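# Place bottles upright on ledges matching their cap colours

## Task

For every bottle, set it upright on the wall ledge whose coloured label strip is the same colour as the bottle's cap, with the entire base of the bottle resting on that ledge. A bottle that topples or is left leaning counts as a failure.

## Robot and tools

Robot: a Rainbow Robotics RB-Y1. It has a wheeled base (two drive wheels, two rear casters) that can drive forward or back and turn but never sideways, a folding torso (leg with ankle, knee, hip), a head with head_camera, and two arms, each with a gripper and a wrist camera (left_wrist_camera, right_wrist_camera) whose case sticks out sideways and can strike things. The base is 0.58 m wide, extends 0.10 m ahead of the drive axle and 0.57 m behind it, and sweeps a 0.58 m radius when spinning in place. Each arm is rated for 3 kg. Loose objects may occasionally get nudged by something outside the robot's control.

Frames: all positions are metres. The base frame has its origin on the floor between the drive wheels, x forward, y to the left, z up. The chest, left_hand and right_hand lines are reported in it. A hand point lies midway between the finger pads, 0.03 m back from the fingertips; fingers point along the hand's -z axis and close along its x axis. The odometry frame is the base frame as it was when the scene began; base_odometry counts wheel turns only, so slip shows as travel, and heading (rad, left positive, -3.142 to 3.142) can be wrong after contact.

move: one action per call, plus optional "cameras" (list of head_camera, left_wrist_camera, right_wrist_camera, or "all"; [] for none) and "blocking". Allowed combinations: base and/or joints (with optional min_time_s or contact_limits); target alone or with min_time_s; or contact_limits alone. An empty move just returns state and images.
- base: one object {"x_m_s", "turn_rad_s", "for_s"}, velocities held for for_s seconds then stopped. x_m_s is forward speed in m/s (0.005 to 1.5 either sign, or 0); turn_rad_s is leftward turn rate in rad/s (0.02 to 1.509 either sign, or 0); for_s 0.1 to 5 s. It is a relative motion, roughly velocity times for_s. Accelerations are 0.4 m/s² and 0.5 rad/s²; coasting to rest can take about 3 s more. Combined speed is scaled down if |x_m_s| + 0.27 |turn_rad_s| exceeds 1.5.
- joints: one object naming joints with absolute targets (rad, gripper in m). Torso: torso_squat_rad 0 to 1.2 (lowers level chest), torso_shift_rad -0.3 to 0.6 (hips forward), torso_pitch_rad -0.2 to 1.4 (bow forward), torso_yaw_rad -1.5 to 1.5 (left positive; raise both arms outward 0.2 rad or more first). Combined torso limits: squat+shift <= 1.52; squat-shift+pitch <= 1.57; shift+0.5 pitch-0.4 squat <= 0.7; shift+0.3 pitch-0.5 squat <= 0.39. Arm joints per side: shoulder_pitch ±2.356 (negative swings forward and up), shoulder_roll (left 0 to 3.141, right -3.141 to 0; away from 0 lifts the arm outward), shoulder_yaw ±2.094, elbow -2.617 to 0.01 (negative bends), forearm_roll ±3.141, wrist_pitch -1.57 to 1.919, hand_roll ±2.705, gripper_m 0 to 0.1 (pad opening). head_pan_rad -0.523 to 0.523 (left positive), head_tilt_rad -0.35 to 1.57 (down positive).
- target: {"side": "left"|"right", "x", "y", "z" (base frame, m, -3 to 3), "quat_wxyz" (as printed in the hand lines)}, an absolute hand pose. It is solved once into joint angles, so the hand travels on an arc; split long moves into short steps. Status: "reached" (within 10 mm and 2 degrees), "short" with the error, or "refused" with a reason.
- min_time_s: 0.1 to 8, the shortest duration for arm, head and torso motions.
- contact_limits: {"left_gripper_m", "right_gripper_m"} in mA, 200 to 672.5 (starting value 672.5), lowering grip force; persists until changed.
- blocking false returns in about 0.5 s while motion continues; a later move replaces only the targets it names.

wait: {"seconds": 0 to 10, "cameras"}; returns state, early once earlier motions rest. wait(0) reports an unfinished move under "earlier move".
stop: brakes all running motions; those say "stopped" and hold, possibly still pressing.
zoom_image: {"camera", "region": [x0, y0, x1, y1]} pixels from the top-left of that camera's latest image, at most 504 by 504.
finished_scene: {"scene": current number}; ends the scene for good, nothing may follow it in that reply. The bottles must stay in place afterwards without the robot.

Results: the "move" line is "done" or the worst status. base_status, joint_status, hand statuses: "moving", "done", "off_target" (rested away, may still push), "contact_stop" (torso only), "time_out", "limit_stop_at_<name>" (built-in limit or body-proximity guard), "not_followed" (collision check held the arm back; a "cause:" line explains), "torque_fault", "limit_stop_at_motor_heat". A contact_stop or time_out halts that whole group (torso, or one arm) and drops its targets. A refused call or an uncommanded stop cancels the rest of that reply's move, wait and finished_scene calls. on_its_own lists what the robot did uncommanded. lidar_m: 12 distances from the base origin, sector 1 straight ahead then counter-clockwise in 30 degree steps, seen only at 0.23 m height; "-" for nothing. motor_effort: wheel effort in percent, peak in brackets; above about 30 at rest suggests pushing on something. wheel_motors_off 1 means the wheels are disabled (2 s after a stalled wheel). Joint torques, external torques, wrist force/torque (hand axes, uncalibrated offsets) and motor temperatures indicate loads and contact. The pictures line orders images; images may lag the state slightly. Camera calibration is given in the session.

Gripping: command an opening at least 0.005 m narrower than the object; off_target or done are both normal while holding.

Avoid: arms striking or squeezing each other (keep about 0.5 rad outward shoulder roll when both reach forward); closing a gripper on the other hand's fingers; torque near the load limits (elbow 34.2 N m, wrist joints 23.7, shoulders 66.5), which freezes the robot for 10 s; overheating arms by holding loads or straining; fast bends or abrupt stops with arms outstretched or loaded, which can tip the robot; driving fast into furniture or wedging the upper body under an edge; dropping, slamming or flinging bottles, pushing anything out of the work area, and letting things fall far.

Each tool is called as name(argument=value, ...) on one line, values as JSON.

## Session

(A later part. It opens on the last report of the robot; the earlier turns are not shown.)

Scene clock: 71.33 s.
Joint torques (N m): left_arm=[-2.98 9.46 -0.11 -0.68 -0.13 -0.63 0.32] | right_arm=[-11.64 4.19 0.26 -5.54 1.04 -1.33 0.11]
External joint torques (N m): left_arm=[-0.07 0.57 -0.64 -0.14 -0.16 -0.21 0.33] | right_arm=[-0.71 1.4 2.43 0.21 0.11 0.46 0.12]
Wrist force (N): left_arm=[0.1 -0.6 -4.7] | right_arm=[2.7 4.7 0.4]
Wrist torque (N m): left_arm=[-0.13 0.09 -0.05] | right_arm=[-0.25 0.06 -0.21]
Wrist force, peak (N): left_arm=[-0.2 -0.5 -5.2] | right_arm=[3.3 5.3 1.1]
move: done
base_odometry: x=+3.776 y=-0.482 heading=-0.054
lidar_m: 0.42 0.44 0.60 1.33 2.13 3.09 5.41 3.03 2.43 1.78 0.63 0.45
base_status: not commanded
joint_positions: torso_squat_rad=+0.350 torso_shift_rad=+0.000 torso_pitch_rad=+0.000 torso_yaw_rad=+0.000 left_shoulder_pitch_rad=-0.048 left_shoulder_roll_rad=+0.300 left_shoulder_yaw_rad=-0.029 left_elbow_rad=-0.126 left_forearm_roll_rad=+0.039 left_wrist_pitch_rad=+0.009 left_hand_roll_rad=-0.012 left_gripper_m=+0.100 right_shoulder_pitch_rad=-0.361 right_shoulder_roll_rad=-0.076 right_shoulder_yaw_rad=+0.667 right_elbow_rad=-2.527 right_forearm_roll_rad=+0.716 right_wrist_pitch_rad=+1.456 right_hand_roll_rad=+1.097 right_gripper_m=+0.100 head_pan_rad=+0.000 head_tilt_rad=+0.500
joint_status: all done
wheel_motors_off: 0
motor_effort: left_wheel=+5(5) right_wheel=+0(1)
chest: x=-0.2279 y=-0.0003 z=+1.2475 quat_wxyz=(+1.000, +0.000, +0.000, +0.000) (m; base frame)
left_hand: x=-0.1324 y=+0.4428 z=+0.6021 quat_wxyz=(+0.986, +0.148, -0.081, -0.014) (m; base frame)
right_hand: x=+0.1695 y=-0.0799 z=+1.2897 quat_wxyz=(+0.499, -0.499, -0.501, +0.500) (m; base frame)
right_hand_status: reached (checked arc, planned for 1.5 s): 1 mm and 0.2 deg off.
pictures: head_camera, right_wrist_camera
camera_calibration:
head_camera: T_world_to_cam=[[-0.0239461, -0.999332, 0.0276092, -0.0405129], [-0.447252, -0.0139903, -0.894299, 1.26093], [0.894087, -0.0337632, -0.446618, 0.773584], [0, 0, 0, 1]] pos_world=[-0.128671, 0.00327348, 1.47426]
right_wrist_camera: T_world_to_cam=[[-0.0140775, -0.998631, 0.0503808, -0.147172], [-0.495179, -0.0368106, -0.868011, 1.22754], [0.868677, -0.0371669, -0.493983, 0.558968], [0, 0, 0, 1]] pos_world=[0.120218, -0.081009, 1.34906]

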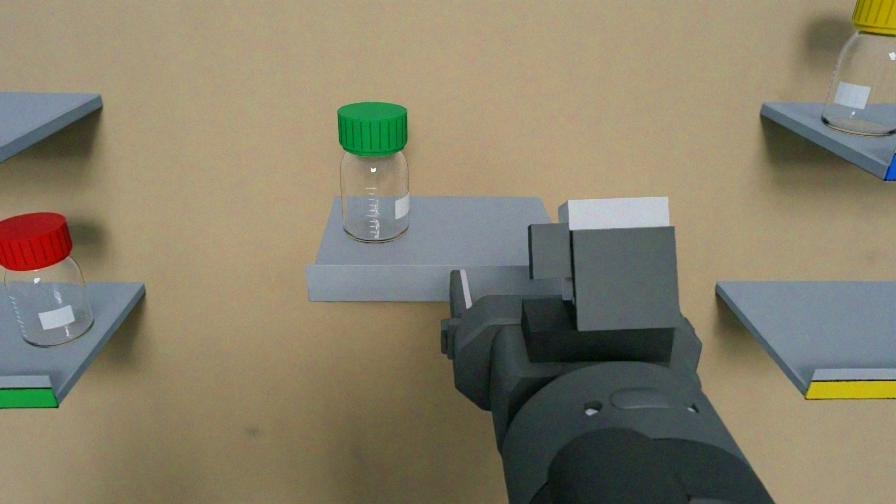

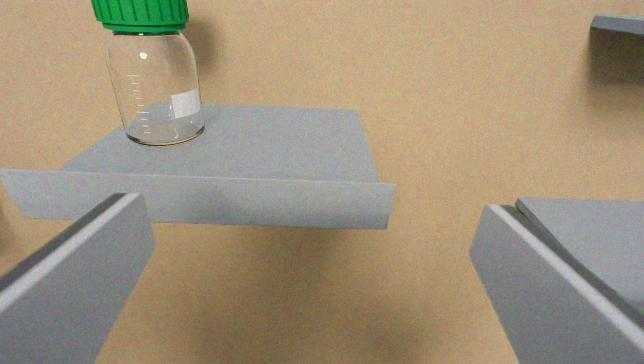

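move(target={"side": "right", "x": 0.18, "y": 0.036, "z": 1.298, "quat_wxyz": [0.5, -0.5, -0.5, 0.5]}, min_time_s=1.5, cameras=["head_camera", "right_wrist_camera"])

Scene clock: 75.43 s.
Joint torques (N m): left_arm=[-3.2 9.56 -0.34 -0.62 -0.03 -0.47 0.33] | right_arm=[-14.3 4.24 -2.43 -4.54 1.39 -1.29 -0.14]
External joint torques (N m): left_arm=[-0.29 0.67 -0.88 -0.08 -0.06 -0.05 0.34] | right_arm=[-0.18 0.89 2.96 0.9 -0.03 0.1 -0.13]
Wrist force (N): left_arm=[0.1 -0.7 -4.4] | right_arm=[3.4 5.0 0.9]
Wrist torque (N m): left_arm=[-0.12 0.08 -0.04] | right_arm=[-0.32 0.11 -0.03]
Wrist force, peak (N): left_arm=[0.0 -0.6 -5.2] | right_arm=[3.7 4.8 1.6]
move: done
base_odometry: x=+3.776 y=-0.482 heading=-0.054
lidar_m: 0.43 0.45 0.61 1.33 2.13 3.10 5.41 3.03 2.42 1.76 0.62 0.45
base_status: not commanded
joint_positions: torso_squat_rad=+0.350 torso_shift_rad=+0.000 torso_pitch_rad=+0.000 torso_yaw_rad=+0.000 left_shoulder_pitch_rad=-0.048 left_shoulder_roll_rad=+0.300 left_shoulder_yaw_rad=-0.029 left_elbow_rad=-0.126 left_forearm_roll_rad=+0.039 left_wrist_pitch_rad=+0.009 left_hand_roll_rad=-0.012 left_gripper_m=+0.100 right_shoulder_pitch_rad=-0.804 right_shoulder_roll_rad=+0.000 right_shoulder_yaw_rad=+0.893 right_elbow_rad=-2.129 right_forearm_roll_rad=+0.781 right_wrist_pitch_rad=+1.722 right_hand_roll_rad=+0.762 right_gripper_m=+0.100 head_pan_rad=+0.000 head_tilt_rad=+0.500
joint_status: all done
wheel_motors_off: 0
motor_effort: left_wheel=+5(5) right_wheel=+1(1)
chest: x=-0.2279 y=-0.0003 z=+1.2475 quat_wxyz=(+1.000, +0.000, +0.000, +0.000) (m; base frame)
left_hand: x=-0.1324 y=+0.4428 z=+0.6021 quat_wxyz=(+0.986, +0.148, -0.081, -0.014) (m; base frame)
right_hand: x=+0.1800 y=+0.0357 z=+1.2980 quat_wxyz=(+0.500, -0.500, -0.500, +0.500) (m; base frame)
right_hand_status: reached (checked arc, planned for 1.5 s): 0 mm and 0.1 deg off.
pictures: head_camera, right_wrist_camera
camera_calibration:
head_camera: T_world_to_cam=[[-0.0239461, -0.999332, 0.0276092, -0.0405129], [-0.447252, -0.0139903, -0.894299, 1.26093], [0.894087, -0.0337632, -0.446618, 0.773584], [0, 0, 0, 1]] pos_world=[-0.128671, 0.00327348, 1.47426]
right_wrist_camera: T_world_to_cam=[[-0.0167357, -0.998531, 0.0515425, -0.0330424], [-0.495463, -0.0364935, -0.867862, 1.24403], [0.868468, -0.0400617, -0.494124, 0.558578], [0, 0, 0, 1]] pos_world=[0.130712, 0.0347829, 1.35736]

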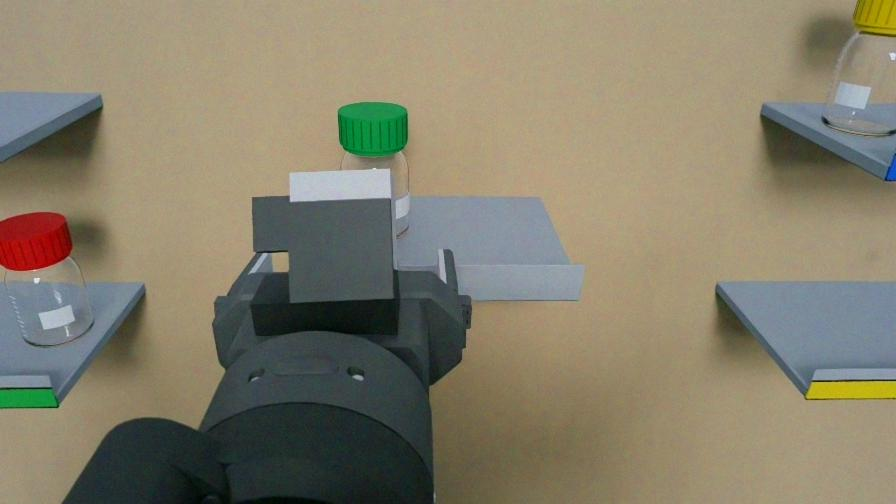

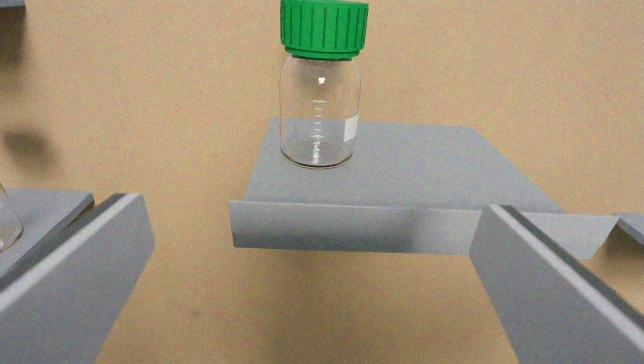

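move(target={"side": "right", "x": 0.265, "y": 0.034, "z": 1.298, "quat_wxyz": [0.5, -0.5, -0.5, 0.5]}, min_time_s=1.2, cameras=["right_wrist_camera"])

move(target={"side": "right", "x": 0.352, "y": 0.034, "z": 1.298, "quat_wxyz": [0.5, -0.5, -0.5, 0.5]}, min_time_s=1.2, cameras=["right_wrist_camera", "head_camera"])

Scene clock: 77.43 s.
Joint torques (N m): left_arm=[-2.99 10 -0.05 -0.62 -0.21 -0.49 0.25] | right_arm=[-17.96 0.55 -5.86 -5.23 1.28 -1.26 -0.11]
External joint torques (N m): left_arm=[-0.08 1.11 -0.58 -0.07 -0.24 -0.06 0.26] | right_arm=[-0.47 -0.59 0.15 1.03 -0.3 -0.03 -0.11]
Wrist force (N): left_arm=[0.1 -0.6 -4.7] | right_arm=[3.4 5.4 0.3]
Wrist torque (N m): left_arm=[-0.14 0.09 -0.04] | right_arm=[-0.34 0.15 -0.02]
Wrist force, peak (N): left_arm=[0.1 -0.7 -5.1] | right_arm=[3.4 5.4 0.3]
move: done
base_odometry: x=+3.776 y=-0.482 heading=-0.054
lidar_m: 0.43 0.44 0.61 1.33 2.13 3.09 5.41 3.03 2.43 1.76 0.63 0.44
base_status: not commanded
joint_positions: torso_squat_rad=+0.350 torso_shift_rad=+0.000 torso_pitch_rad=+0.000 torso_yaw_rad=+0.000 left_shoulder_pitch_rad=-0.048 left_shoulder_roll_rad=+0.300 left_shoulder_yaw_rad=-0.029 left_elbow_rad=-0.126 left_forearm_roll_rad=+0.039 left_wrist_pitch_rad=+0.009 left_hand_roll_rad=-0.012 left_gripper_m=+0.100 right_shoulder_pitch_rad=-0.888 right_shoulder_roll_rad=-0.059 right_shoulder_yaw_rad=+0.736 right_elbow_rad=-1.870 right_forearm_roll_rad=+0.631 right_wrist_pitch_rad=+1.485 right_hand_roll_rad=+0.661 right_gripper_m=+0.100 head_pan_rad=+0.000 head_tilt_rad=+0.500
joint_status: all done
wheel_motors_off: 0
motor_effort: left_wheel=+5(5) right_wheel=+0(1)
chest: x=-0.2279 y=-0.0003 z=+1.2475 quat_wxyz=(+1.000, +0.000, +0.000, +0.000) (m; base frame)
left_hand: x=-0.1324 y=+0.4428 z=+0.6021 quat_wxyz=(+0.986, +0.148, -0.081, -0.014) (m; base frame)
right_hand: x=+0.2647 y=+0.0340 z=+1.2979 quat_wxyz=(+0.500, -0.500, -0.500, +0.500) (m; base frame)
right_hand_status: reached (checked arc, planned for 1.2 s): 0 mm and 0.0 deg off.
pictures: right_wrist_camera
camera_calibration:
right_wrist_camera: T_world_to_cam=[[-0.0163097, -0.998535, 0.0515948, -0.0334789], [-0.496585, -0.0366982, -0.867212, 1.28521], [0.867835, -0.0397652, -0.495259, 0.486568], [0, 0, 0, 1]] pos_world=[0.21541, 0.0330836, 1.35726]

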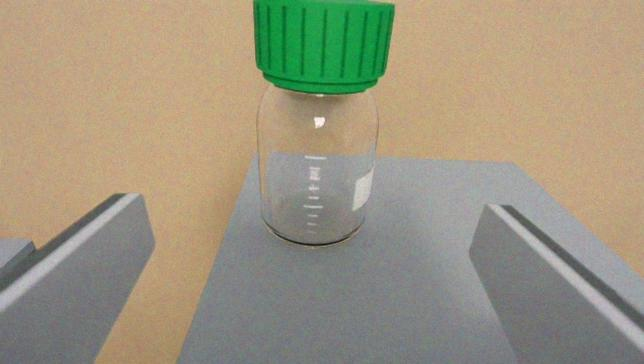

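Scene clock: 78.97 s.
Joint torques (N m): left_arm=[-2.78 9.75 -0.13 -0.52 -0.11 -0.47 0.41] | right_arm=[-18.94 -2.37 -5.66 -5.68 1.27 -0.72 0.25]
External joint torques (N m): left_arm=[0.15 0.86 -0.67 0.03 -0.14 -0.04 0.41] | right_arm=[2.05 -0.74 0.61 1.24 -0.37 0.32 0.25]
Wrist force (N): left_arm=[0.1 -0.6 -4.9] | right_arm=[3.4 4.3 0.8]
Wrist torque (N m): left_arm=[-0.11 0.10 -0.05] | right_arm=[-0.21 0.06 0.00]
Wrist force, peak (N): left_arm=[-0.1 -0.7 -5.1] | right_arm=[1.4 -46.7 8.8]
move: done
base_odometry: x=+3.776 y=-0.482 heading=-0.054
lidar_m: 0.43 0.45 0.61 1.33 2.13 3.09 5.41 3.03 2.43 1.76 0.63 0.45
base_status: not commanded
joint_positions: torso_squat_rad=+0.350 torso_shift_rad=+0.000 torso_pitch_rad=+0.000 torso_yaw_rad=+0.000 left_shoulder_pitch_rad=-0.048 left_shoulder_roll_rad=+0.300 left_shoulder_yaw_rad=-0.029 left_elbow_rad=-0.126 left_forearm_roll_rad=+0.039 left_wrist_pitch_rad=+0.009 left_hand_roll_rad=-0.012 left_gripper_m=+0.100 right_shoulder_pitch_rad=-1.036 right_shoulder_roll_rad=-0.082 right_shoulder_yaw_rad=+0.636 right_elbow_rad=-1.498 right_forearm_roll_rad=+0.541 right_wrist_pitch_rad=+1.228 right_hand_roll_rad=+0.546 right_gripper_m=+0.100 head_pan_rad=+0.000 head_tilt_rad=+0.500
joint_status: all done
wheel_motors_off: 0
motor_effort: left_wheel=+4(6) right_wheel=+0(3)
chest: x=-0.2282 y=-0.0003 z=+1.2475 quat_wxyz=(+1.000, +0.000, +0.000, +0.000) (m; base frame)
left_hand: x=-0.1324 y=+0.4428 z=+0.6021 quat_wxyz=(+0.986, +0.148, -0.081, -0.014) (m; base frame)
right_hand: x=+0.3507 y=+0.0339 z=+1.2985 quat_wxyz=(+0.499, -0.500, -0.500, +0.500) (m; base frame)
right_hand_status: reached (checked arc, planned for 1.2 s): 1 mm and 0.1 deg off.
pictures: head_camera, right_wrist_camera
camera_calibration:
head_camera: T_world_to_cam=[[-0.0239608, -0.999332, 0.0275944, -0.0405054], [-0.446731, -0.0139901, -0.894559, 1.26129], [0.894347, -0.0337616, -0.446097, 0.773254], [0, 0, 0, 1]] pos_world=[-0.129073, 0.00327348, 1.47436]
right_wrist_camera: T_world_to_cam=[[-0.0155533, -0.998548, 0.0515817, -0.03252], [-0.495748, -0.0370994, -0.867674, 1.32891], [0.868327, -0.0390667, -0.494451, 0.411002], [0, 0, 0, 1]] pos_world=[0.301414, 0.0328855, 1.35796]

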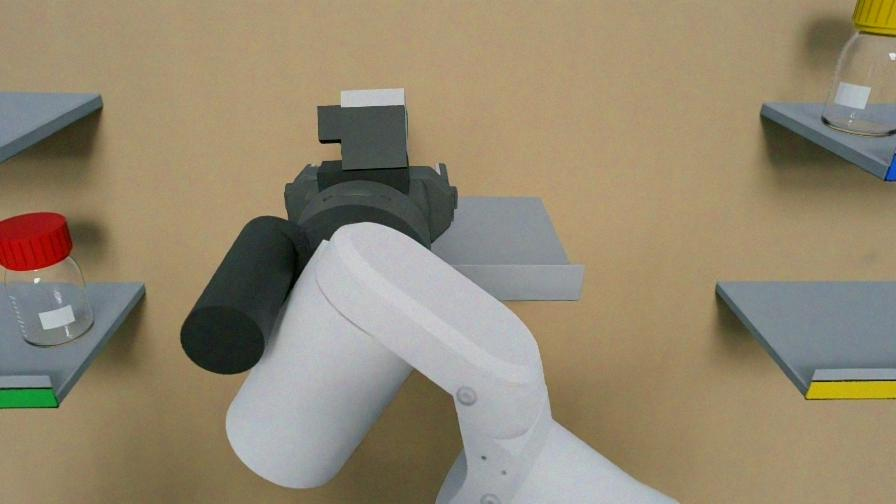

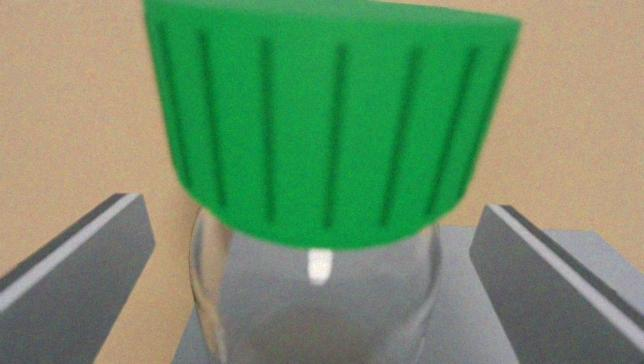

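move(target={"side": "right", "x": 0.354, "y": 0.034, "z": 1.306, "quat_wxyz": [0.5, -0.5, -0.5, 0.5]}, min_time_s=0.8)

move(joints={"right_gripper_m": 0.045}, cameras=["right_wrist_camera", "head_camera"])

Scene clock: 81.47 s.
Joint torques (N m): left_arm=[-3.2 9.44 -0.08 -0.62 -0.04 -0.47 0.29] | right_arm=[-22.11 -1.11 -6.96 -5.87 1.14 -0.74 0.12]
External joint torques (N m): left_arm=[-0.27 0.55 -0.62 -0.07 -0.07 -0.05 0.3] | right_arm=[-0.93 0.8 -0.71 1 -0.48 0.32 0.13]
Wrist force (N): left_arm=[-0.1 -0.6 -4.9] | right_arm=[3.3 4.3 0.6]
Wrist torque (N m): left_arm=[-0.15 0.07 -0.05] | right_arm=[-0.25 0.10 -0.23]
Wrist force, peak (N): left_arm=[-0.1 -0.5 -5.1] | right_arm=[3.4 5.2 1.4]
move: done
base_odometry: x=+3.776 y=-0.482 heading=-0.054
lidar_m: 0.43 0.44 0.60 1.33 2.12 3.09 5.41 3.03 2.42 1.77 0.63 0.44
base_status: not commanded
joint_positions: torso_squat_rad=+0.350 torso_shift_rad=+0.000 torso_pitch_rad=+0.000 torso_yaw_rad=+0.000 left_shoulder_pitch_rad=-0.048 left_shoulder_roll_rad=+0.300 left_shoulder_yaw_rad=-0.029 left_elbow_rad=-0.126 left_forearm_roll_rad=+0.039 left_wrist_pitch_rad=+0.009 left_hand_roll_rad=-0.012 left_gripper_m=+0.100 right_shoulder_pitch_rad=-1.058 right_shoulder_roll_rad=-0.081 right_shoulder_yaw_rad=+0.622 right_elbow_rad=-1.485 right_forearm_roll_rad=+0.527 right_wrist_pitch_rad=+1.228 right_hand_roll_rad=+0.556 right_gripper_m=+0.100 head_pan_rad=+0.000 head_tilt_rad=+0.500
joint_status: all done
wheel_motors_off: 0
motor_effort: left_wheel=+5(5) right_wheel=-1(2)
chest: x=-0.2282 y=-0.0003 z=+1.2475 quat_wxyz=(+1.000, +0.000, +0.000, +0.000) (m; base frame)
left_hand: x=-0.1324 y=+0.4428 z=+0.6021 quat_wxyz=(+0.986, +0.148, -0.081, -0.014) (m; base frame)
right_hand: x=+0.3537 y=+0.0339 z=+1.3059 quat_wxyz=(+0.500, -0.500, -0.500, +0.500) (m; base frame)
right_hand_status: reached (checked arc, planned for 0.8 s): 0 mm and 0.0 deg off.
pictures: none

Scene clock: 82.60 s.
Joint torques (N m): left_arm=[-2.75 9.66 0.24 -0.58 -0.15 -0.55 0.19] | right_arm=[-21.47 -1.2 -6.88 -5.59 1.25 -0.55 0.03]
External joint torques (N m): left_arm=[0.18 0.77 -0.3 -0.03 -0.18 -0.12 0.19] | right_arm=[-0.29 0.71 -0.63 1.28 -0.37 0.51 0.04]
Wrist force (N): left_arm=[0.1 -0.6 -4.7] | right_arm=[3.8 3.9 0.7]
Wrist torque (N m): left_arm=[-0.14 0.08 -0.04] | right_arm=[-0.27 0.06 -0.28]
Wrist force, peak (N): left_arm=[0.0 -0.6 -5.0] | right_arm=[3.6 5.4 0.9]
move: off_target
base_odometry: x=+3.776 y=-0.482 heading=-0.054
lidar_m: 0.43 0.44 0.61 1.33 2.13 3.10 5.41 3.03 2.43 1.77 0.62 0.45
base_status: not commanded
joint_positions: torso_squat_rad=+0.350 torso_shift_rad=+0.000 torso_pitch_rad=+0.000 torso_yaw_rad=+0.000 left_shoulder_pitch_rad=-0.048 left_shoulder_roll_rad=+0.300 left_shoulder_yaw_rad=-0.029 left_elbow_rad=-0.126 left_forearm_roll_rad=+0.039 left_wrist_pitch_rad=+0.009 left_hand_roll_rad=-0.012 left_gripper_m=+0.100 right_shoulder_pitch_rad=-1.058 right_shoulder_roll_rad=-0.081 right_shoulder_yaw_rad=+0.622 right_elbow_rad=-1.485 right_forearm_roll_rad=+0.527 right_wrist_pitch_rad=+1.228 right_hand_roll_rad=+0.556 right_gripper_m=+0.055 head_pan_rad=+0.000 head_tilt_rad=+0.500
joint_status: right_gripper_m off_target (ended at +0.055, target +0.045)
wheel_motors_off: 0
motor_effort: left_wheel=+4(5) right_wheel=-1(2)
chest: x=-0.2282 y=-0.0003 z=+1.2475 quat_wxyz=(+1.000, +0.000, +0.000, +0.000) (m; base frame)
left_hand: x=-0.1324 y=+0.4428 z=+0.6021 quat_wxyz=(+0.986, +0.148, -0.081, -0.014) (m; base frame)
right_hand: x=+0.3537 y=+0.0339 z=+1.3059 quat_wxyz=(+0.500, -0.500, -0.500, +0.500) (m; base frame)
pictures: head_camera, right_wrist_camera
camera_calibration:
head_camera: T_world_to_cam=[[-0.0239582, -0.999332, 0.0275994, -0.0405125], [-0.446731, -0.0139957, -0.894559, 1.26129], [0.894347, -0.0337615, -0.446097, 0.773254], [0, 0, 0, 1]] pos_world=[-0.129073, 0.00327349, 1.47436]
right_wrist_camera: T_world_to_cam=[[-0.0165631, -0.998531, 0.0515948, -0.0324635], [-0.496085, -0.0365957, -0.867502, 1.33658], [0.868116, -0.039964, -0.49475, 0.412515], [0, 0, 0, 1]] pos_world=[0.304411, 0.0329831, 1.36526]

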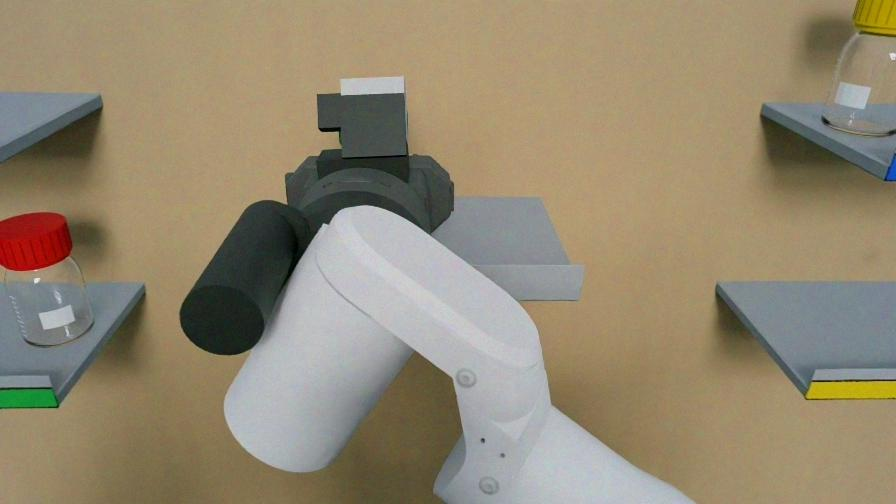

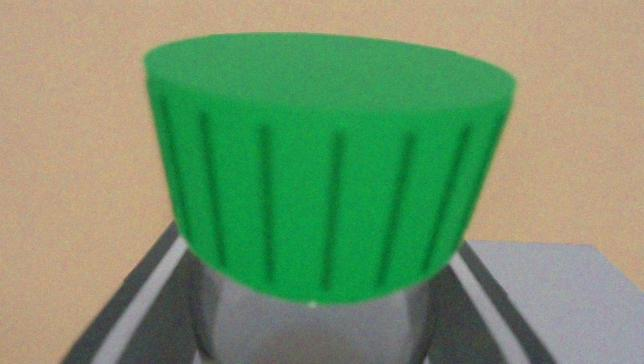

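move(joints={"right_gripper_m": 0.1})

move(target={"side": "right", "x": 0.27, "y": 0.034, "z": 1.306, "quat_wxyz": [0.5, -0.5, -0.5, 0.5]}, min_time_s=1.0, cameras=["right_wrist_camera"])

move(target={"side": "right", "x": 0.18, "y": 0.03, "z": 1.306, "quat_wxyz": [0.5, -0.5, -0.5, 0.5]}, min_time_s=1.0, cameras=["right_wrist_camera", "head_camera"])

Scene clock: 84.70 s.
Joint torques (N m): left_arm=[-2.95 9.44 -0.44 -0.56 -0.09 -0.4 0.3] | right_arm=[-21.26 -1.14 -6.91 -5.78 1.34 -0.72 0.24]
External joint torques (N m): left_arm=[-0.03 0.55 -0.97 -0.02 -0.12 0.02 0.3] | right_arm=[-0.07 0.77 -0.66 1.1 -0.29 0.34 0.25]
Wrist force (N): left_arm=[-0.2 -0.7 -4.7] | right_arm=[2.9 4.6 0.4]
Wrist torque (N m): left_arm=[-0.11 0.04 -0.05] | right_arm=[-0.31 0.04 -0.29]
Wrist force, peak (N): left_arm=[-0.1 -0.9 -5.1] | right_arm=[3.9 5.2 0.7]
move: done
base_odometry: x=+3.776 y=-0.482 heading=-0.054
lidar_m: 0.43 0.44 0.61 1.33 2.13 3.09 5.42 3.02 2.43 1.77 0.63 0.45
base_status: not commanded
joint_positions: torso_squat_rad=+0.350 torso_shift_rad=+0.000 torso_pitch_rad=+0.000 torso_yaw_rad=+0.000 left_shoulder_pitch_rad=-0.048 left_shoulder_roll_rad=+0.300 left_shoulder_yaw_rad=-0.029 left_elbow_rad=-0.126 left_forearm_roll_rad=+0.039 left_wrist_pitch_rad=+0.009 left_hand_roll_rad=-0.012 left_gripper_m=+0.100 right_shoulder_pitch_rad=-1.058 right_shoulder_roll_rad=-0.081 right_shoulder_yaw_rad=+0.622 right_elbow_rad=-1.485 right_forearm_roll_rad=+0.527 right_wrist_pitch_rad=+1.228 right_hand_roll_rad=+0.556 right_gripper_m=+0.100 head_pan_rad=+0.000 head_tilt_rad=+0.500
joint_status: all done
wheel_motors_off: 0
motor_effort: left_wheel=+4(5) right_wheel=-1(2)
chest: x=-0.2282 y=-0.0003 z=+1.2475 quat_wxyz=(+1.000, +0.000, +0.000, +0.000) (m; base frame)
left_hand: x=-0.1324 y=+0.4428 z=+0.6021 quat_wxyz=(+0.986, +0.148, -0.081, -0.014) (m; base frame)
right_hand: x=+0.3537 y=+0.0339 z=+1.3059 quat_wxyz=(+0.500, -0.500, -0.500, +0.500) (m; base frame)
pictures: none

Scene clock: 86.03 s.
Joint torques (N m): left_arm=[-3.06 9.69 -0.1 -0.55 -0.09 -0.46 0.29] | right_arm=[-15.86 1.78 -3.98 -5.62 1.51 -1.05 0.07]
External joint torques (N m): left_arm=[-0.13 0.8 -0.64 -0.01 -0.12 -0.04 0.29] | right_arm=[1.96 0.99 2.04 0.57 -0.07 0.19 0.08]
Wrist force (N): left_arm=[0.0 -0.5 -4.7] | right_arm=[2.6 3.8 0.7]
Wrist torque (N m): left_arm=[-0.13 0.08 -0.05] | right_arm=[-0.15 0.00 -0.25]
Wrist force, peak (N): left_arm=[0.0 -0.8 -5.1] | right_arm=[3.7 5.1 0.0]
move: done
base_odometry: x=+3.776 y=-0.482 heading=-0.054
lidar_m: 0.43 0.45 0.61 1.33 2.13 3.10 5.41 3.03 2.43 1.76 0.63 0.44
base_status: not commanded
joint_positions: torso_squat_rad=+0.350 torso_shift_rad=+0.000 torso_pitch_rad=+0.000 torso_yaw_rad=+0.000 left_shoulder_pitch_rad=-0.048 left_shoulder_roll_rad=+0.300 left_shoulder_yaw_rad=-0.029 left_elbow_rad=-0.126 left_forearm_roll_rad=+0.039 left_wrist_pitch_rad=+0.009 left_hand_roll_rad=-0.012 left_gripper_m=+0.100 right_shoulder_pitch_rad=-0.915 right_shoulder_roll_rad=-0.057 right_shoulder_yaw_rad=+0.712 right_elbow_rad=-1.850 right_forearm_roll_rad=+0.611 right_wrist_pitch_rad=+1.479 right_hand_roll_rad=+0.671 right_gripper_m=+0.100 head_pan_rad=+0.000 head_tilt_rad=+0.500
joint_status: all done
wheel_motors_off: 0
motor_effort: left_wheel=+4(5) right_wheel=-2(2)
chest: x=-0.2281 y=-0.0003 z=+1.2475 quat_wxyz=(+1.000, +0.000, +0.000, +0.000) (m; base frame)
left_hand: x=-0.1324 y=+0.4428 z=+0.6021 quat_wxyz=(+0.986, +0.148, -0.081, -0.014) (m; base frame)
right_hand: x=+0.2704 y=+0.0340 z=+1.3062 quat_wxyz=(+0.500, -0.500, -0.500, +0.500) (m; base frame)
right_hand_status: reached (checked arc, planned for 1.0 s): 0 mm and 0.0 deg off.
pictures: right_wrist_camera
camera_calibration:
right_wrist_camera: T_world_to_cam=[[-0.0172075, -0.998548, 0.051046, -0.032867], [-0.496281, -0.0357908, -0.867424, 1.29543], [0.867991, -0.0402594, -0.494945, 0.485285], [0, 0, 0, 1]] pos_world=[0.221109, 0.0330825, 1.36555]

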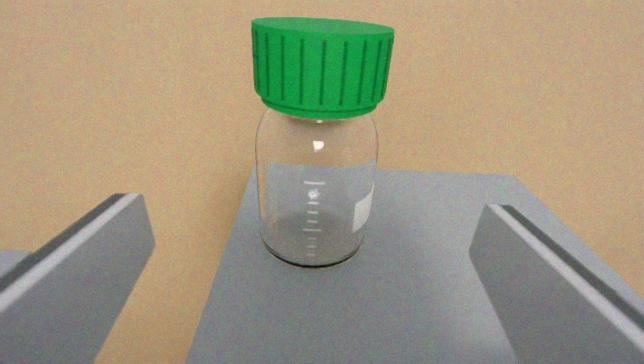

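Scene clock: 87.37 s.
Joint torques (N m): left_arm=[-2.92 9.82 -0.21 -0.58 -0.18 -0.53 0.19] | right_arm=[-12.16 3.9 -2.95 -4.74 1.3 -1.24 0.07]
External joint torques (N m): left_arm=[0.01 0.93 -0.74 -0.03 -0.21 -0.1 0.2] | right_arm=[2.08 0.89 2.42 0.49 -0.08 0.18 0.08]
Wrist force (N): left_arm=[0.0 -0.5 -4.6] | right_arm=[3.5 4.4 1.5]
Wrist torque (N m): left_arm=[-0.14 0.08 -0.05] | right_arm=[-0.23 0.14 -0.25]
Wrist force, peak (N): left_arm=[0.1 -0.6 -5.1] | right_arm=[3.3 5.7 1.4]
move: done
base_odometry: x=+3.776 y=-0.482 heading=-0.054
lidar_m: 0.42 0.44 0.61 1.33 2.14 3.10 5.41 3.04 2.43 1.77 0.63 0.45
base_status: not commanded
joint_positions: torso_squat_rad=+0.350 torso_shift_rad=+0.000 torso_pitch_rad=+0.000 torso_yaw_rad=+0.000 left_shoulder_pitch_rad=-0.048 left_shoulder_roll_rad=+0.300 left_shoulder_yaw_rad=-0.029 left_elbow_rad=-0.126 left_forearm_roll_rad=+0.039 left_wrist_pitch_rad=+0.009 left_hand_roll_rad=-0.012 left_gripper_m=+0.100 right_shoulder_pitch_rad=-0.817 right_shoulder_roll_rad=-0.007 right_shoulder_yaw_rad=+0.868 right_elbow_rad=-2.152 right_forearm_roll_rad=+0.761 right_wrist_pitch_rad=+1.735 right_hand_roll_rad=+0.786 right_gripper_m=+0.100 head_pan_rad=+0.000 head_tilt_rad=+0.500
joint_status: all done
wheel_motors_off: 0
motor_effort: left_wheel=+4(5) right_wheel=-1(2)
chest: x=-0.2281 y=-0.0003 z=+1.2475 quat_wxyz=(+1.000, +0.000, +0.000, +0.000) (m; base frame)
left_hand: x=-0.1324 y=+0.4428 z=+0.6021 quat_wxyz=(+0.986, +0.148, -0.081, -0.014) (m; base frame)
right_hand: x=+0.1803 y=+0.0300 z=+1.3062 quat_wxyz=(+0.500, -0.500, -0.500, +0.500) (m; base frame)
right_hand_status: reached (checked arc, planned for 1.0 s): 0 mm and 0.0 deg off.
pictures: head_camera, right_wrist_camera
camera_calibration:
head_camera: T_world_to_cam=[[-0.0239558, -0.999332, 0.0275975, -0.0405069], [-0.446811, -0.0139921, -0.894519, 1.26126], [0.894308, -0.0337597, -0.446177, 0.773277], [0, 0, 0, 1]] pos_world=[-0.128972, 0.00327348, 1.47436]
right_wrist_camera: T_world_to_cam=[[-0.0168084, -0.99856, 0.0509407, -0.0384183], [-0.49627, -0.0358974, -0.867426, 1.25057], [0.868006, -0.0398604, -0.494952, 0.563322], [0, 0, 0, 1]] pos_world=[0.13101, 0.0289836, 1.36555]

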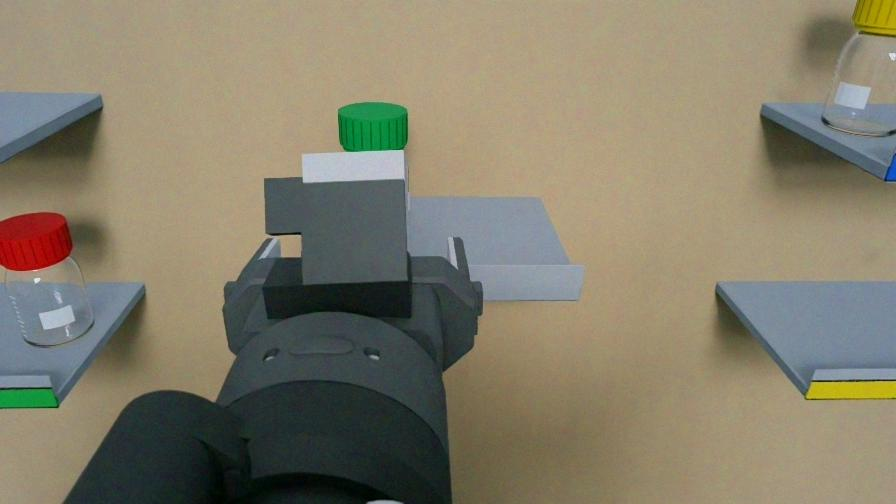

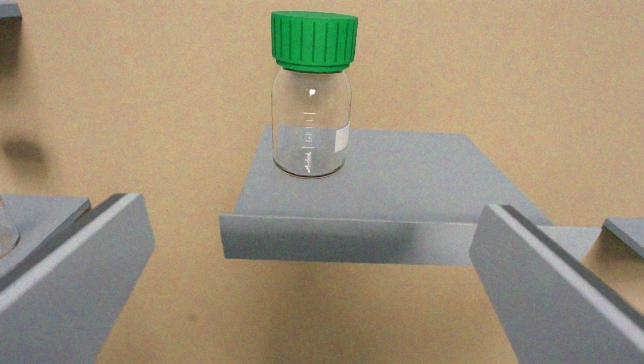

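move(joints={"head_pan_rad": -0.45, "head_tilt_rad": 0.35}, cameras=["head_camera"])

move(joints={"head_pan_rad": 0.45, "head_tilt_rad": 0.35}, cameras=["head_camera"])

Scene clock: 88.70 s.
Joint torques (N m): left_arm=[-2.76 9.31 -0.04 -0.47 -0.11 -0.45 0.19] | right_arm=[-12.23 4.29 -3.12 -4.58 1.21 -1.45 0.1]
External joint torques (N m): left_arm=[0.17 0.42 -0.58 0.07 -0.14 -0.02 0.19] | right_arm=[2.02 1.28 2.25 0.65 -0.18 -0.03 0.11]
Wrist force (N): left_arm=[0.1 -0.7 -4.7] | right_arm=[3.1 4.7 0.7]
Wrist torque (N m): left_arm=[-0.12 0.08 -0.04] | right_arm=[-0.29 0.07 -0.24]
Wrist force, peak (N): left_arm=[0.1 -0.6 -4.9] | right_arm=[3.4 5.2 1.4]
move: done
base_odometry: x=+3.776 y=-0.482 heading=-0.054
lidar_m: 0.43 0.45 0.61 1.33 2.13 3.10 5.41 3.03 2.43 1.77 0.63 0.46
base_status: not commanded
joint_positions: torso_squat_rad=+0.350 torso_shift_rad=+0.000 torso_pitch_rad=+0.000 torso_yaw_rad=+0.000 left_shoulder_pitch_rad=-0.048 left_shoulder_roll_rad=+0.300 left_shoulder_yaw_rad=-0.029 left_elbow_rad=-0.126 left_forearm_roll_rad=+0.039 left_wrist_pitch_rad=+0.009 left_hand_roll_rad=-0.012 left_gripper_m=+0.100 right_shoulder_pitch_rad=-0.817 right_shoulder_roll_rad=-0.007 right_shoulder_yaw_rad=+0.868 right_elbow_rad=-2.152 right_forearm_roll_rad=+0.761 right_wrist_pitch_rad=+1.735 right_hand_roll_rad=+0.786 right_gripper_m=+0.100 head_pan_rad=-0.450 head_tilt_rad=+0.350
joint_status: all done
wheel_motors_off: 0
motor_effort: left_wheel=+4(5) right_wheel=-1(2)
chest: x=-0.2281 y=-0.0003 z=+1.2475 quat_wxyz=(+1.000, +0.000, +0.000, +0.000) (m; base frame)
left_hand: x=-0.1324 y=+0.4428 z=+0.6021 quat_wxyz=(+0.986, +0.148, -0.081, -0.014) (m; base frame)
right_hand: x=+0.1803 y=+0.0300 z=+1.3062 quat_wxyz=(+0.500, -0.500, -0.500, +0.500) (m; base frame)
pictures: head_camera
camera_calibration:
head_camera: T_world_to_cam=[[-0.459814, -0.887699, 0.0236974, -0.124659], [-0.283917, 0.121675, -0.951097, 1.37674], [0.841405, -0.444056, -0.30798, 0.562126], [0, 0, 0, 1]] pos_world=[-0.139415, -0.0285588, 1.48549]

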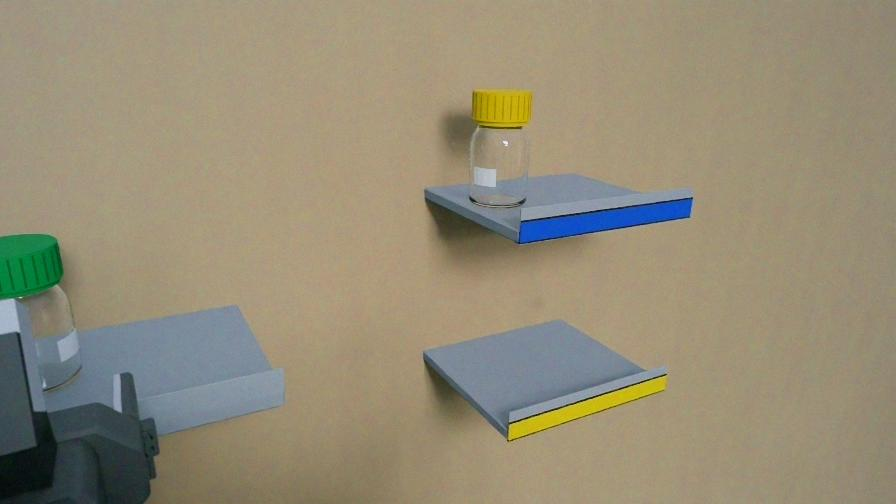

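Scene clock: 89.97 s.
Joint torques (N m): left_arm=[-3.19 9.98 0.13 -0.48 -0.03 -0.51 0.23] | right_arm=[-12.17 3.55 -3.23 -4.54 1.15 -1.29 0.02]
External joint torques (N m): left_arm=[-0.26 1.09 -0.41 0.07 -0.06 -0.08 0.23] | right_arm=[2.08 0.55 2.14 0.69 -0.23 0.14 0.02]
Wrist force (N): left_arm=[0.0 -0.5 -4.8] | right_arm=[3.1 4.4 0.3]
Wrist torque (N m): left_arm=[-0.15 0.07 -0.05] | right_arm=[-0.27 0.07 -0.24]
Wrist force, peak (N): left_arm=[0.1 -0.9 -5.0] | right_arm=[3.1 5.4 0.4]
move: done
base_odometry: x=+3.776 y=-0.482 heading=-0.054
lidar_m: 0.43 0.44 0.61 1.33 2.13 3.09 5.41 3.03 2.43 1.76 0.63 0.46
base_status: not commanded
joint_positions: torso_squat_rad=+0.350 torso_shift_rad=+0.000 torso_pitch_rad=+0.000 torso_yaw_rad=+0.000 left_shoulder_pitch_rad=-0.048 left_shoulder_roll_rad=+0.300 left_shoulder_yaw_rad=-0.029 left_elbow_rad=-0.126 left_forearm_roll_rad=+0.039 left_wrist_pitch_rad=+0.009 left_hand_roll_rad=-0.012 left_gripper_m=+0.100 right_shoulder_pitch_rad=-0.817 right_shoulder_roll_rad=-0.007 right_shoulder_yaw_rad=+0.868 right_elbow_rad=-2.152 right_forearm_roll_rad=+0.761 right_wrist_pitch_rad=+1.735 right_hand_roll_rad=+0.786 right_gripper_m=+0.100 head_pan_rad=+0.450 head_tilt_rad=+0.350
joint_status: all done
wheel_motors_off: 0
motor_effort: left_wheel=+4(5) right_wheel=-1(2)
chest: x=-0.2281 y=-0.0003 z=+1.2475 quat_wxyz=(+1.000, +0.000, +0.000, +0.000) (m; base frame)
left_hand: x=-0.1324 y=+0.4428 z=+0.6021 quat_wxyz=(+0.986, +0.148, -0.081, -0.014) (m; base frame)
right_hand: x=+0.1803 y=+0.0300 z=+1.3062 quat_wxyz=(+0.500, -0.500, -0.500, +0.500) (m; base frame)
pictures: head_camera
camera_calibration:
head_camera: T_world_to_cam=[[0.409485, -0.912006, 0.0238113, 0.05432], [-0.271134, -0.146575, -0.951316, 1.37962], [0.871096, 0.383094, -0.307296, 0.567651], [0, 0, 0, 1]] pos_world=[-0.14266, 0.0342944, 1.48559]

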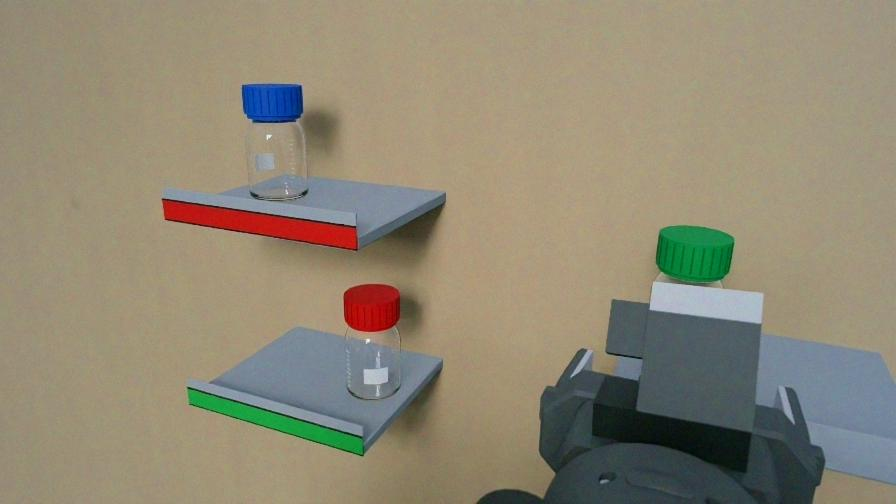

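move(target={"side": "right", "x": 0.17, "y": -0.1, "z": 1.31, "quat_wxyz": [0.5, -0.5, -0.5, 0.5]}, min_time_s=1.0)

move(target={"side": "right", "x": 0.17, "y": -0.23, "z": 1.36, "quat_wxyz": [0.5, -0.5, -0.5, 0.5]}, min_time_s=1.0)

move(target={"side": "right", "x": 0.18, "y": -0.354, "z": 1.405, "quat_wxyz": [0.5, -0.5, -0.5, 0.5]}, min_time_s=1.0, cameras=["right_wrist_camera", "head_camera"])

Scene clock: 94.77 s.
Joint torques (N m): left_arm=[-2.81 9.94 -0.04 -0.47 -0.19 -0.47 0.27] | right_arm=[-11.86 -1.34 -4.8 -3.84 1.04 -1.65 0.01]
External joint torques (N m): left_arm=[0.12 1.05 -0.58 0.08 -0.22 -0.04 0.27] | right_arm=[1.13 -0.14 -0.04 0.41 -0.18 -0.07 0.02]
Wrist force (N): left_arm=[0.0 -0.7 -5.1] | right_arm=[2.9 4.8 0.8]
Wrist torque (N m): left_arm=[-0.11 0.07 -0.04] | right_arm=[-0.25 0.01 -0.16]
Wrist force, peak (N): left_arm=[0.0 -0.7 -5.1] | right_arm=[3.4 5.5 0.5]
move: done
base_odometry: x=+3.776 y=-0.482 heading=-0.054
lidar_m: 0.42 0.44 0.61 1.33 2.13 3.10 5.41 3.03 2.43 1.77 0.63 0.45
base_status: not commanded
joint_positions: torso_squat_rad=+0.350 torso_shift_rad=+0.000 torso_pitch_rad=+0.000 torso_yaw_rad=+0.000 left_shoulder_pitch_rad=-0.048 left_shoulder_roll_rad=+0.300 left_shoulder_yaw_rad=-0.029 left_elbow_rad=-0.126 left_forearm_roll_rad=+0.039 left_wrist_pitch_rad=+0.009 left_hand_roll_rad=-0.012 left_gripper_m=+0.100 right_shoulder_pitch_rad=-0.597 right_shoulder_roll_rad=-0.336 right_shoulder_yaw_rad=+0.659 right_elbow_rad=-2.584 right_forearm_roll_rad=+0.544 right_wrist_pitch_rad=+1.704 right_hand_roll_rad=+0.902 right_gripper_m=+0.100 head_pan_rad=+0.450 head_tilt_rad=+0.350
joint_status: all done
wheel_motors_off: 0
motor_effort: left_wheel=+4(5) right_wheel=-1(2)
chest: x=-0.2281 y=-0.0002 z=+1.2475 quat_wxyz=(+1.000, +0.000, +0.000, +0.000) (m; base frame)
left_hand: x=-0.1324 y=+0.4428 z=+0.6021 quat_wxyz=(+0.986, +0.148, -0.081, -0.014) (m; base frame)
right_hand: x=+0.1700 y=-0.0998 z=+1.3101 quat_wxyz=(+0.500, -0.500, -0.500, +0.500) (m; base frame)
right_hand_status: reached (checked arc, planned for 1.0 s): 0 mm and 0.0 deg off.
pictures: none

Scene clock: 96.13 s.
Joint torques (N m): left_arm=[-3.05 9.27 0.02 -0.52 -0.07 -0.44 0.4] | right_arm=[-14.14 -1.77 -0.14 -1.5 -0.05 -1.87 -0.26]
External joint torques (N m): left_arm=[-0.12 0.38 -0.52 0.02 -0.1 -0.01 0.4] | right_arm=[-0.1 0.36 -0.22 -0.08 0 0.14 -0.25]
Wrist force (N): left_arm=[0.2 -0.5 -4.8] | right_arm=[2.4 4.7 -0.5]
Wrist torque (N m): left_arm=[-0.13 0.09 -0.06] | right_arm=[-0.29 0.03 -0.17]
Wrist force, peak (N): left_arm=[-0.1 -0.8 -5.0] | right_arm=[3.8 6.0 0.1]
move: short
base_odometry: x=+3.776 y=-0.482 heading=-0.054
lidar_m: 0.43 0.45 0.61 1.33 2.14 3.10 5.41 3.03 2.43 1.77 0.62 0.45
base_status: not commanded
joint_positions: torso_squat_rad=+0.350 torso_shift_rad=+0.000 torso_pitch_rad=+0.000 torso_yaw_rad=+0.000 left_shoulder_pitch_rad=-0.048 left_shoulder_roll_rad=+0.300 left_shoulder_yaw_rad=-0.029 left_elbow_rad=-0.126 left_forearm_roll_rad=+0.039 left_wrist_pitch_rad=+0.009 left_hand_roll_rad=-0.012 left_gripper_m=+0.100 right_shoulder_pitch_rad=-0.755 right_shoulder_roll_rad=+0.000 right_shoulder_yaw_rad=+0.015 right_elbow_rad=-2.617 right_forearm_roll_rad=+0.533 right_wrist_pitch_rad=+1.919 right_hand_roll_rad=+1.598 right_gripper_m=+0.100 head_pan_rad=+0.450 head_tilt_rad=+0.350
joint_status: all done
wheel_motors_off: 0
motor_effort: left_wheel=+4(5) right_wheel=+0(3)
chest: x=-0.2281 y=-0.0002 z=+1.2475 quat_wxyz=(+1.000, +0.000, +0.000, +0.000) (m; base frame)
left_hand: x=-0.1324 y=+0.4428 z=+0.6021 quat_wxyz=(+0.986, +0.148, -0.081, -0.014) (m; base frame)
right_hand: x=+0.1714 y=-0.2297 z=+1.3603 quat_wxyz=(+0.599, -0.525, -0.389, +0.463) (m; base frame)
right_hand_status: short (checked arc, as near as the solve gets, planned for 1.0 s): 1 mm and 17.7 deg off. The place is met; only the turn is off.
pictures: none

Scene clock: 97.87 s.
Joint torques (N m): left_arm=[-2.58 9.53 -0.09 -0.66 -0.1 -0.54 0.23] | right_arm=[-15.48 -8.97 2.67 -1.58 -0.59 -1.78 0.09]
External joint torques (N m): left_arm=[0.34 0.64 -0.63 -0.11 -0.13 -0.11 0.23] | right_arm=[-0.61 -0.87 -0.81 0.43 0.09 0.13 0.1]
Wrist force (N): left_arm=[-0.2 -0.6 -4.7] | right_arm=[2.9 4.2 0.5]
Wrist torque (N m): left_arm=[-0.11 0.05 -0.02] | right_arm=[-0.20 0.04 -0.22]
Wrist force, peak (N): left_arm=[-0.1 -0.6 -5.0] | right_arm=[4.5 4.9 0.0]
move: done
base_odometry: x=+3.776 y=-0.482 heading=-0.054
lidar_m: 0.43 0.44 0.60 1.33 2.13 3.09 5.41 3.03 2.43 1.76 0.62 0.45
base_status: not commanded
joint_positions: torso_squat_rad=+0.350 torso_shift_rad=+0.000 torso_pitch_rad=+0.000 torso_yaw_rad=+0.000 left_shoulder_pitch_rad=-0.048 left_shoulder_roll_rad=+0.300 left_shoulder_yaw_rad=-0.029 left_elbow_rad=-0.126 left_forearm_roll_rad=+0.039 left_wrist_pitch_rad=+0.009 left_hand_roll_rad=-0.012 left_gripper_m=+0.100 right_shoulder_pitch_rad=-0.880 right_shoulder_roll_rad=-0.199 right_shoulder_yaw_rad=-0.897 right_elbow_rad=-2.469 right_forearm_roll_rad=-0.460 right_wrist_pitch_rad=+1.866 right_hand_roll_rad=+1.899 right_gripper_m=+0.100 head_pan_rad=+0.450 head_tilt_rad=+0.350
joint_status: all done
wheel_motors_off: 0
motor_effort: left_wheel=+4(5) right_wheel=+0(2)
chest: x=-0.2281 y=-0.0002 z=+1.2475 quat_wxyz=(+1.000, +0.000, +0.000, +0.000) (m; base frame)
left_hand: x=-0.1324 y=+0.4428 z=+0.6021 quat_wxyz=(+0.986, +0.148, -0.081, -0.014) (m; base frame)
right_hand: x=+0.1796 y=-0.3540 z=+1.4051 quat_wxyz=(+0.500, -0.501, -0.500, +0.499) (m; base frame)
right_hand_status: reached (checked arc, planned for 1.1 s): 0 mm and 0.1 deg off.
pictures: head_camera, right_wrist_camera
camera_calibration:
head_camera: T_world_to_cam=[[0.409511, -0.911992, 0.0238998, 0.0542833], [-0.271097, -0.146661, -0.951313, 1.37963], [0.871095, 0.383094, -0.307297, 0.567613], [0, 0, 0, 1]] pos_world=[-0.142661, 0.0343945, 1.48559]
right_wrist_camera: T_world_to_cam=[[-0.0187761, -0.998523, 0.0509742, -0.4265], [-0.495538, -0.0349869, -0.867881, 1.32313], [0.868383, -0.0415551, -0.494149, 0.59576], [0, 0, 0, 1]] pos_world=[0.130307, -0.354821, 1.46446]

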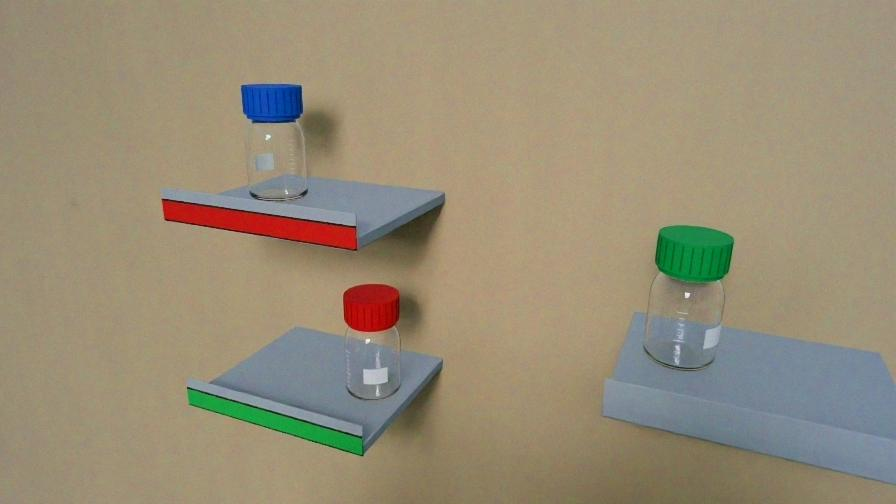

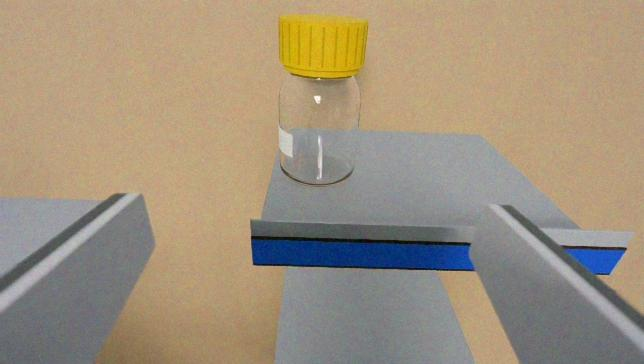

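move(target={"side": "right", "x": 0.27, "y": -0.354, "z": 1.405, "quat_wxyz": [0.5, -0.5, -0.5, 0.5]}, min_time_s=0.8)

move(target={"side": "right", "x": 0.356, "y": -0.354, "z": 1.405, "quat_wxyz": [0.5, -0.5, -0.5, 0.5]}, min_time_s=0.8, cameras=["right_wrist_camera"])

move(joints={"right_gripper_m": 0.045})

move(target={"side": "right", "x": 0.356, "y": -0.354, "z": 1.44, "quat_wxyz": [0.5, -0.5, -0.5, 0.5]}, min_time_s=0.8, cameras=["right_wrist_camera"])

Scene clock: 99.90 s.
Joint torques (N m): left_arm=[-2.82 9.53 -0.05 -0.66 -0.17 -0.51 0.25] | right_arm=[-17.88 -8.41 5.08 -4.23 -0.88 -1.51 -0.12]
External joint torques (N m): left_arm=[0.11 0.64 -0.59 -0.12 -0.2 -0.08 0.25] | right_arm=[0.13 0.1 1.05 0.09 -0.05 0.31 -0.11]
Wrist force (N): left_arm=[0.1 -0.8 -4.8] | right_arm=[3.4 5.1 0.5]
Wrist torque (N m): left_arm=[-0.11 0.08 -0.05] | right_arm=[-0.37 0.12 -0.23]
Wrist force, peak (N): left_arm=[0.1 -1.0 -5.1] | right_arm=[3.4 6.4 0.4]
move: done
base_odometry: x=+3.776 y=-0.482 heading=-0.054
lidar_m: 0.43 0.44 0.61 1.33 2.13 3.10 5.41 3.03 2.43 1.77 0.63 0.45
base_status: not commanded
joint_positions: torso_squat_rad=+0.350 torso_shift_rad=+0.000 torso_pitch_rad=+0.000 torso_yaw_rad=+0.000 left_shoulder_pitch_rad=-0.048 left_shoulder_roll_rad=+0.300 left_shoulder_yaw_rad=-0.029 left_elbow_rad=-0.126 left_forearm_roll_rad=+0.039 left_wrist_pitch_rad=+0.009 left_hand_roll_rad=-0.012 left_gripper_m=+0.100 right_shoulder_pitch_rad=-0.927 right_shoulder_roll_rad=-0.144 right_shoulder_yaw_rad=-0.804 right_elbow_rad=-2.148 right_forearm_roll_rad=-0.325 right_wrist_pitch_rad=+1.551 right_hand_roll_rad=+2.001 right_gripper_m=+0.100 head_pan_rad=+0.450 head_tilt_rad=+0.350
joint_status: all done
wheel_motors_off: 0
motor_effort: left_wheel=+4(5) right_wheel=-1(2)
chest: x=-0.2281 y=-0.0002 z=+1.2475 quat_wxyz=(+1.000, +0.000, +0.000, +0.000) (m; base frame)
left_hand: x=-0.1323 y=+0.4428 z=+0.6021 quat_wxyz=(+0.986, +0.148, -0.081, -0.014) (m; base frame)
right_hand: x=+0.2697 y=-0.3541 z=+1.4049 quat_wxyz=(+0.500, -0.500, -0.500, +0.500) (m; base frame)
right_hand_status: reached (checked arc, planned for 0.8 s): 0 mm and 0.0 deg off.
pictures: none

Scene clock: 101.03 s.
Joint torques (N m): left_arm=[-3 9.13 0.02 -0.55 -0.13 -0.49 0.25] | right_arm=[-21.06 -11.01 5.55 -5.54 -0.81 -1.58 0.04]
External joint torques (N m): left_arm=[-0.07 0.24 -0.52 0 -0.16 -0.06 0.25] | right_arm=[0.19 -1.64 1.22 0.72 0.04 0.19 0.05]
Wrist force (N): left_arm=[0.0 -0.6 -4.9] | right_arm=[2.8 4.5 1.3]
Wrist torque (N m): left_arm=[-0.14 0.08 -0.05] | right_arm=[-0.25 0.05 -0.16]
Wrist force, peak (N): left_arm=[0.1 -0.5 -5.1] | right_arm=[3.0 6.4 0.9]
move: done
base_odometry: x=+3.776 y=-0.482 heading=-0.054
lidar_m: 0.43 0.45 0.61 1.33 2.13 3.10 5.41 3.03 2.43 1.76 0.62 0.45
base_status: not commanded
joint_positions: torso_squat_rad=+0.350 torso_shift_rad=+0.000 torso_pitch_rad=+0.000 torso_yaw_rad=+0.000 left_shoulder_pitch_rad=-0.048 left_shoulder_roll_rad=+0.300 left_shoulder_yaw_rad=-0.029 left_elbow_rad=-0.126 left_forearm_roll_rad=+0.039 left_wrist_pitch_rad=+0.009 left_hand_roll_rad=-0.012 left_gripper_m=+0.100 right_shoulder_pitch_rad=-1.027 right_shoulder_roll_rad=-0.168 right_shoulder_yaw_rad=-0.774 right_elbow_rad=-1.770 right_forearm_roll_rad=-0.267 right_wrist_pitch_rad=+1.264 right_hand_roll_rad=+2.062 right_gripper_m=+0.100 head_pan_rad=+0.450 head_tilt_rad=+0.350
joint_status: all done
wheel_motors_off: 0
motor_effort: left_wheel=+4(5) right_wheel=-1(2)
chest: x=-0.2280 y=-0.0002 z=+1.2475 quat_wxyz=(+1.000, +0.000, +0.000, +0.000) (m; base frame)
left_hand: x=-0.1324 y=+0.4428 z=+0.6021 quat_wxyz=(+0.986, +0.147, -0.081, -0.014) (m; base frame)
right_hand: x=+0.3555 y=-0.3540 z=+1.4048 quat_wxyz=(+0.500, -0.500, -0.500, +0.500) (m; base frame)
right_hand_status: reached (checked arc, planned for 0.8 s): 1 mm and 0.0 deg off.
pictures: right_wrist_camera
camera_calibration:
right_wrist_camera: T_world_to_cam=[[-0.0172004, -0.998548, 0.051051, -0.423882], [-0.496399, -0.0357931, -0.867356, 1.40924], [0.867924, -0.0402605, -0.495063, 0.444794], [0, 0, 0, 1]] pos_world=[0.306209, -0.354917, 1.46415]

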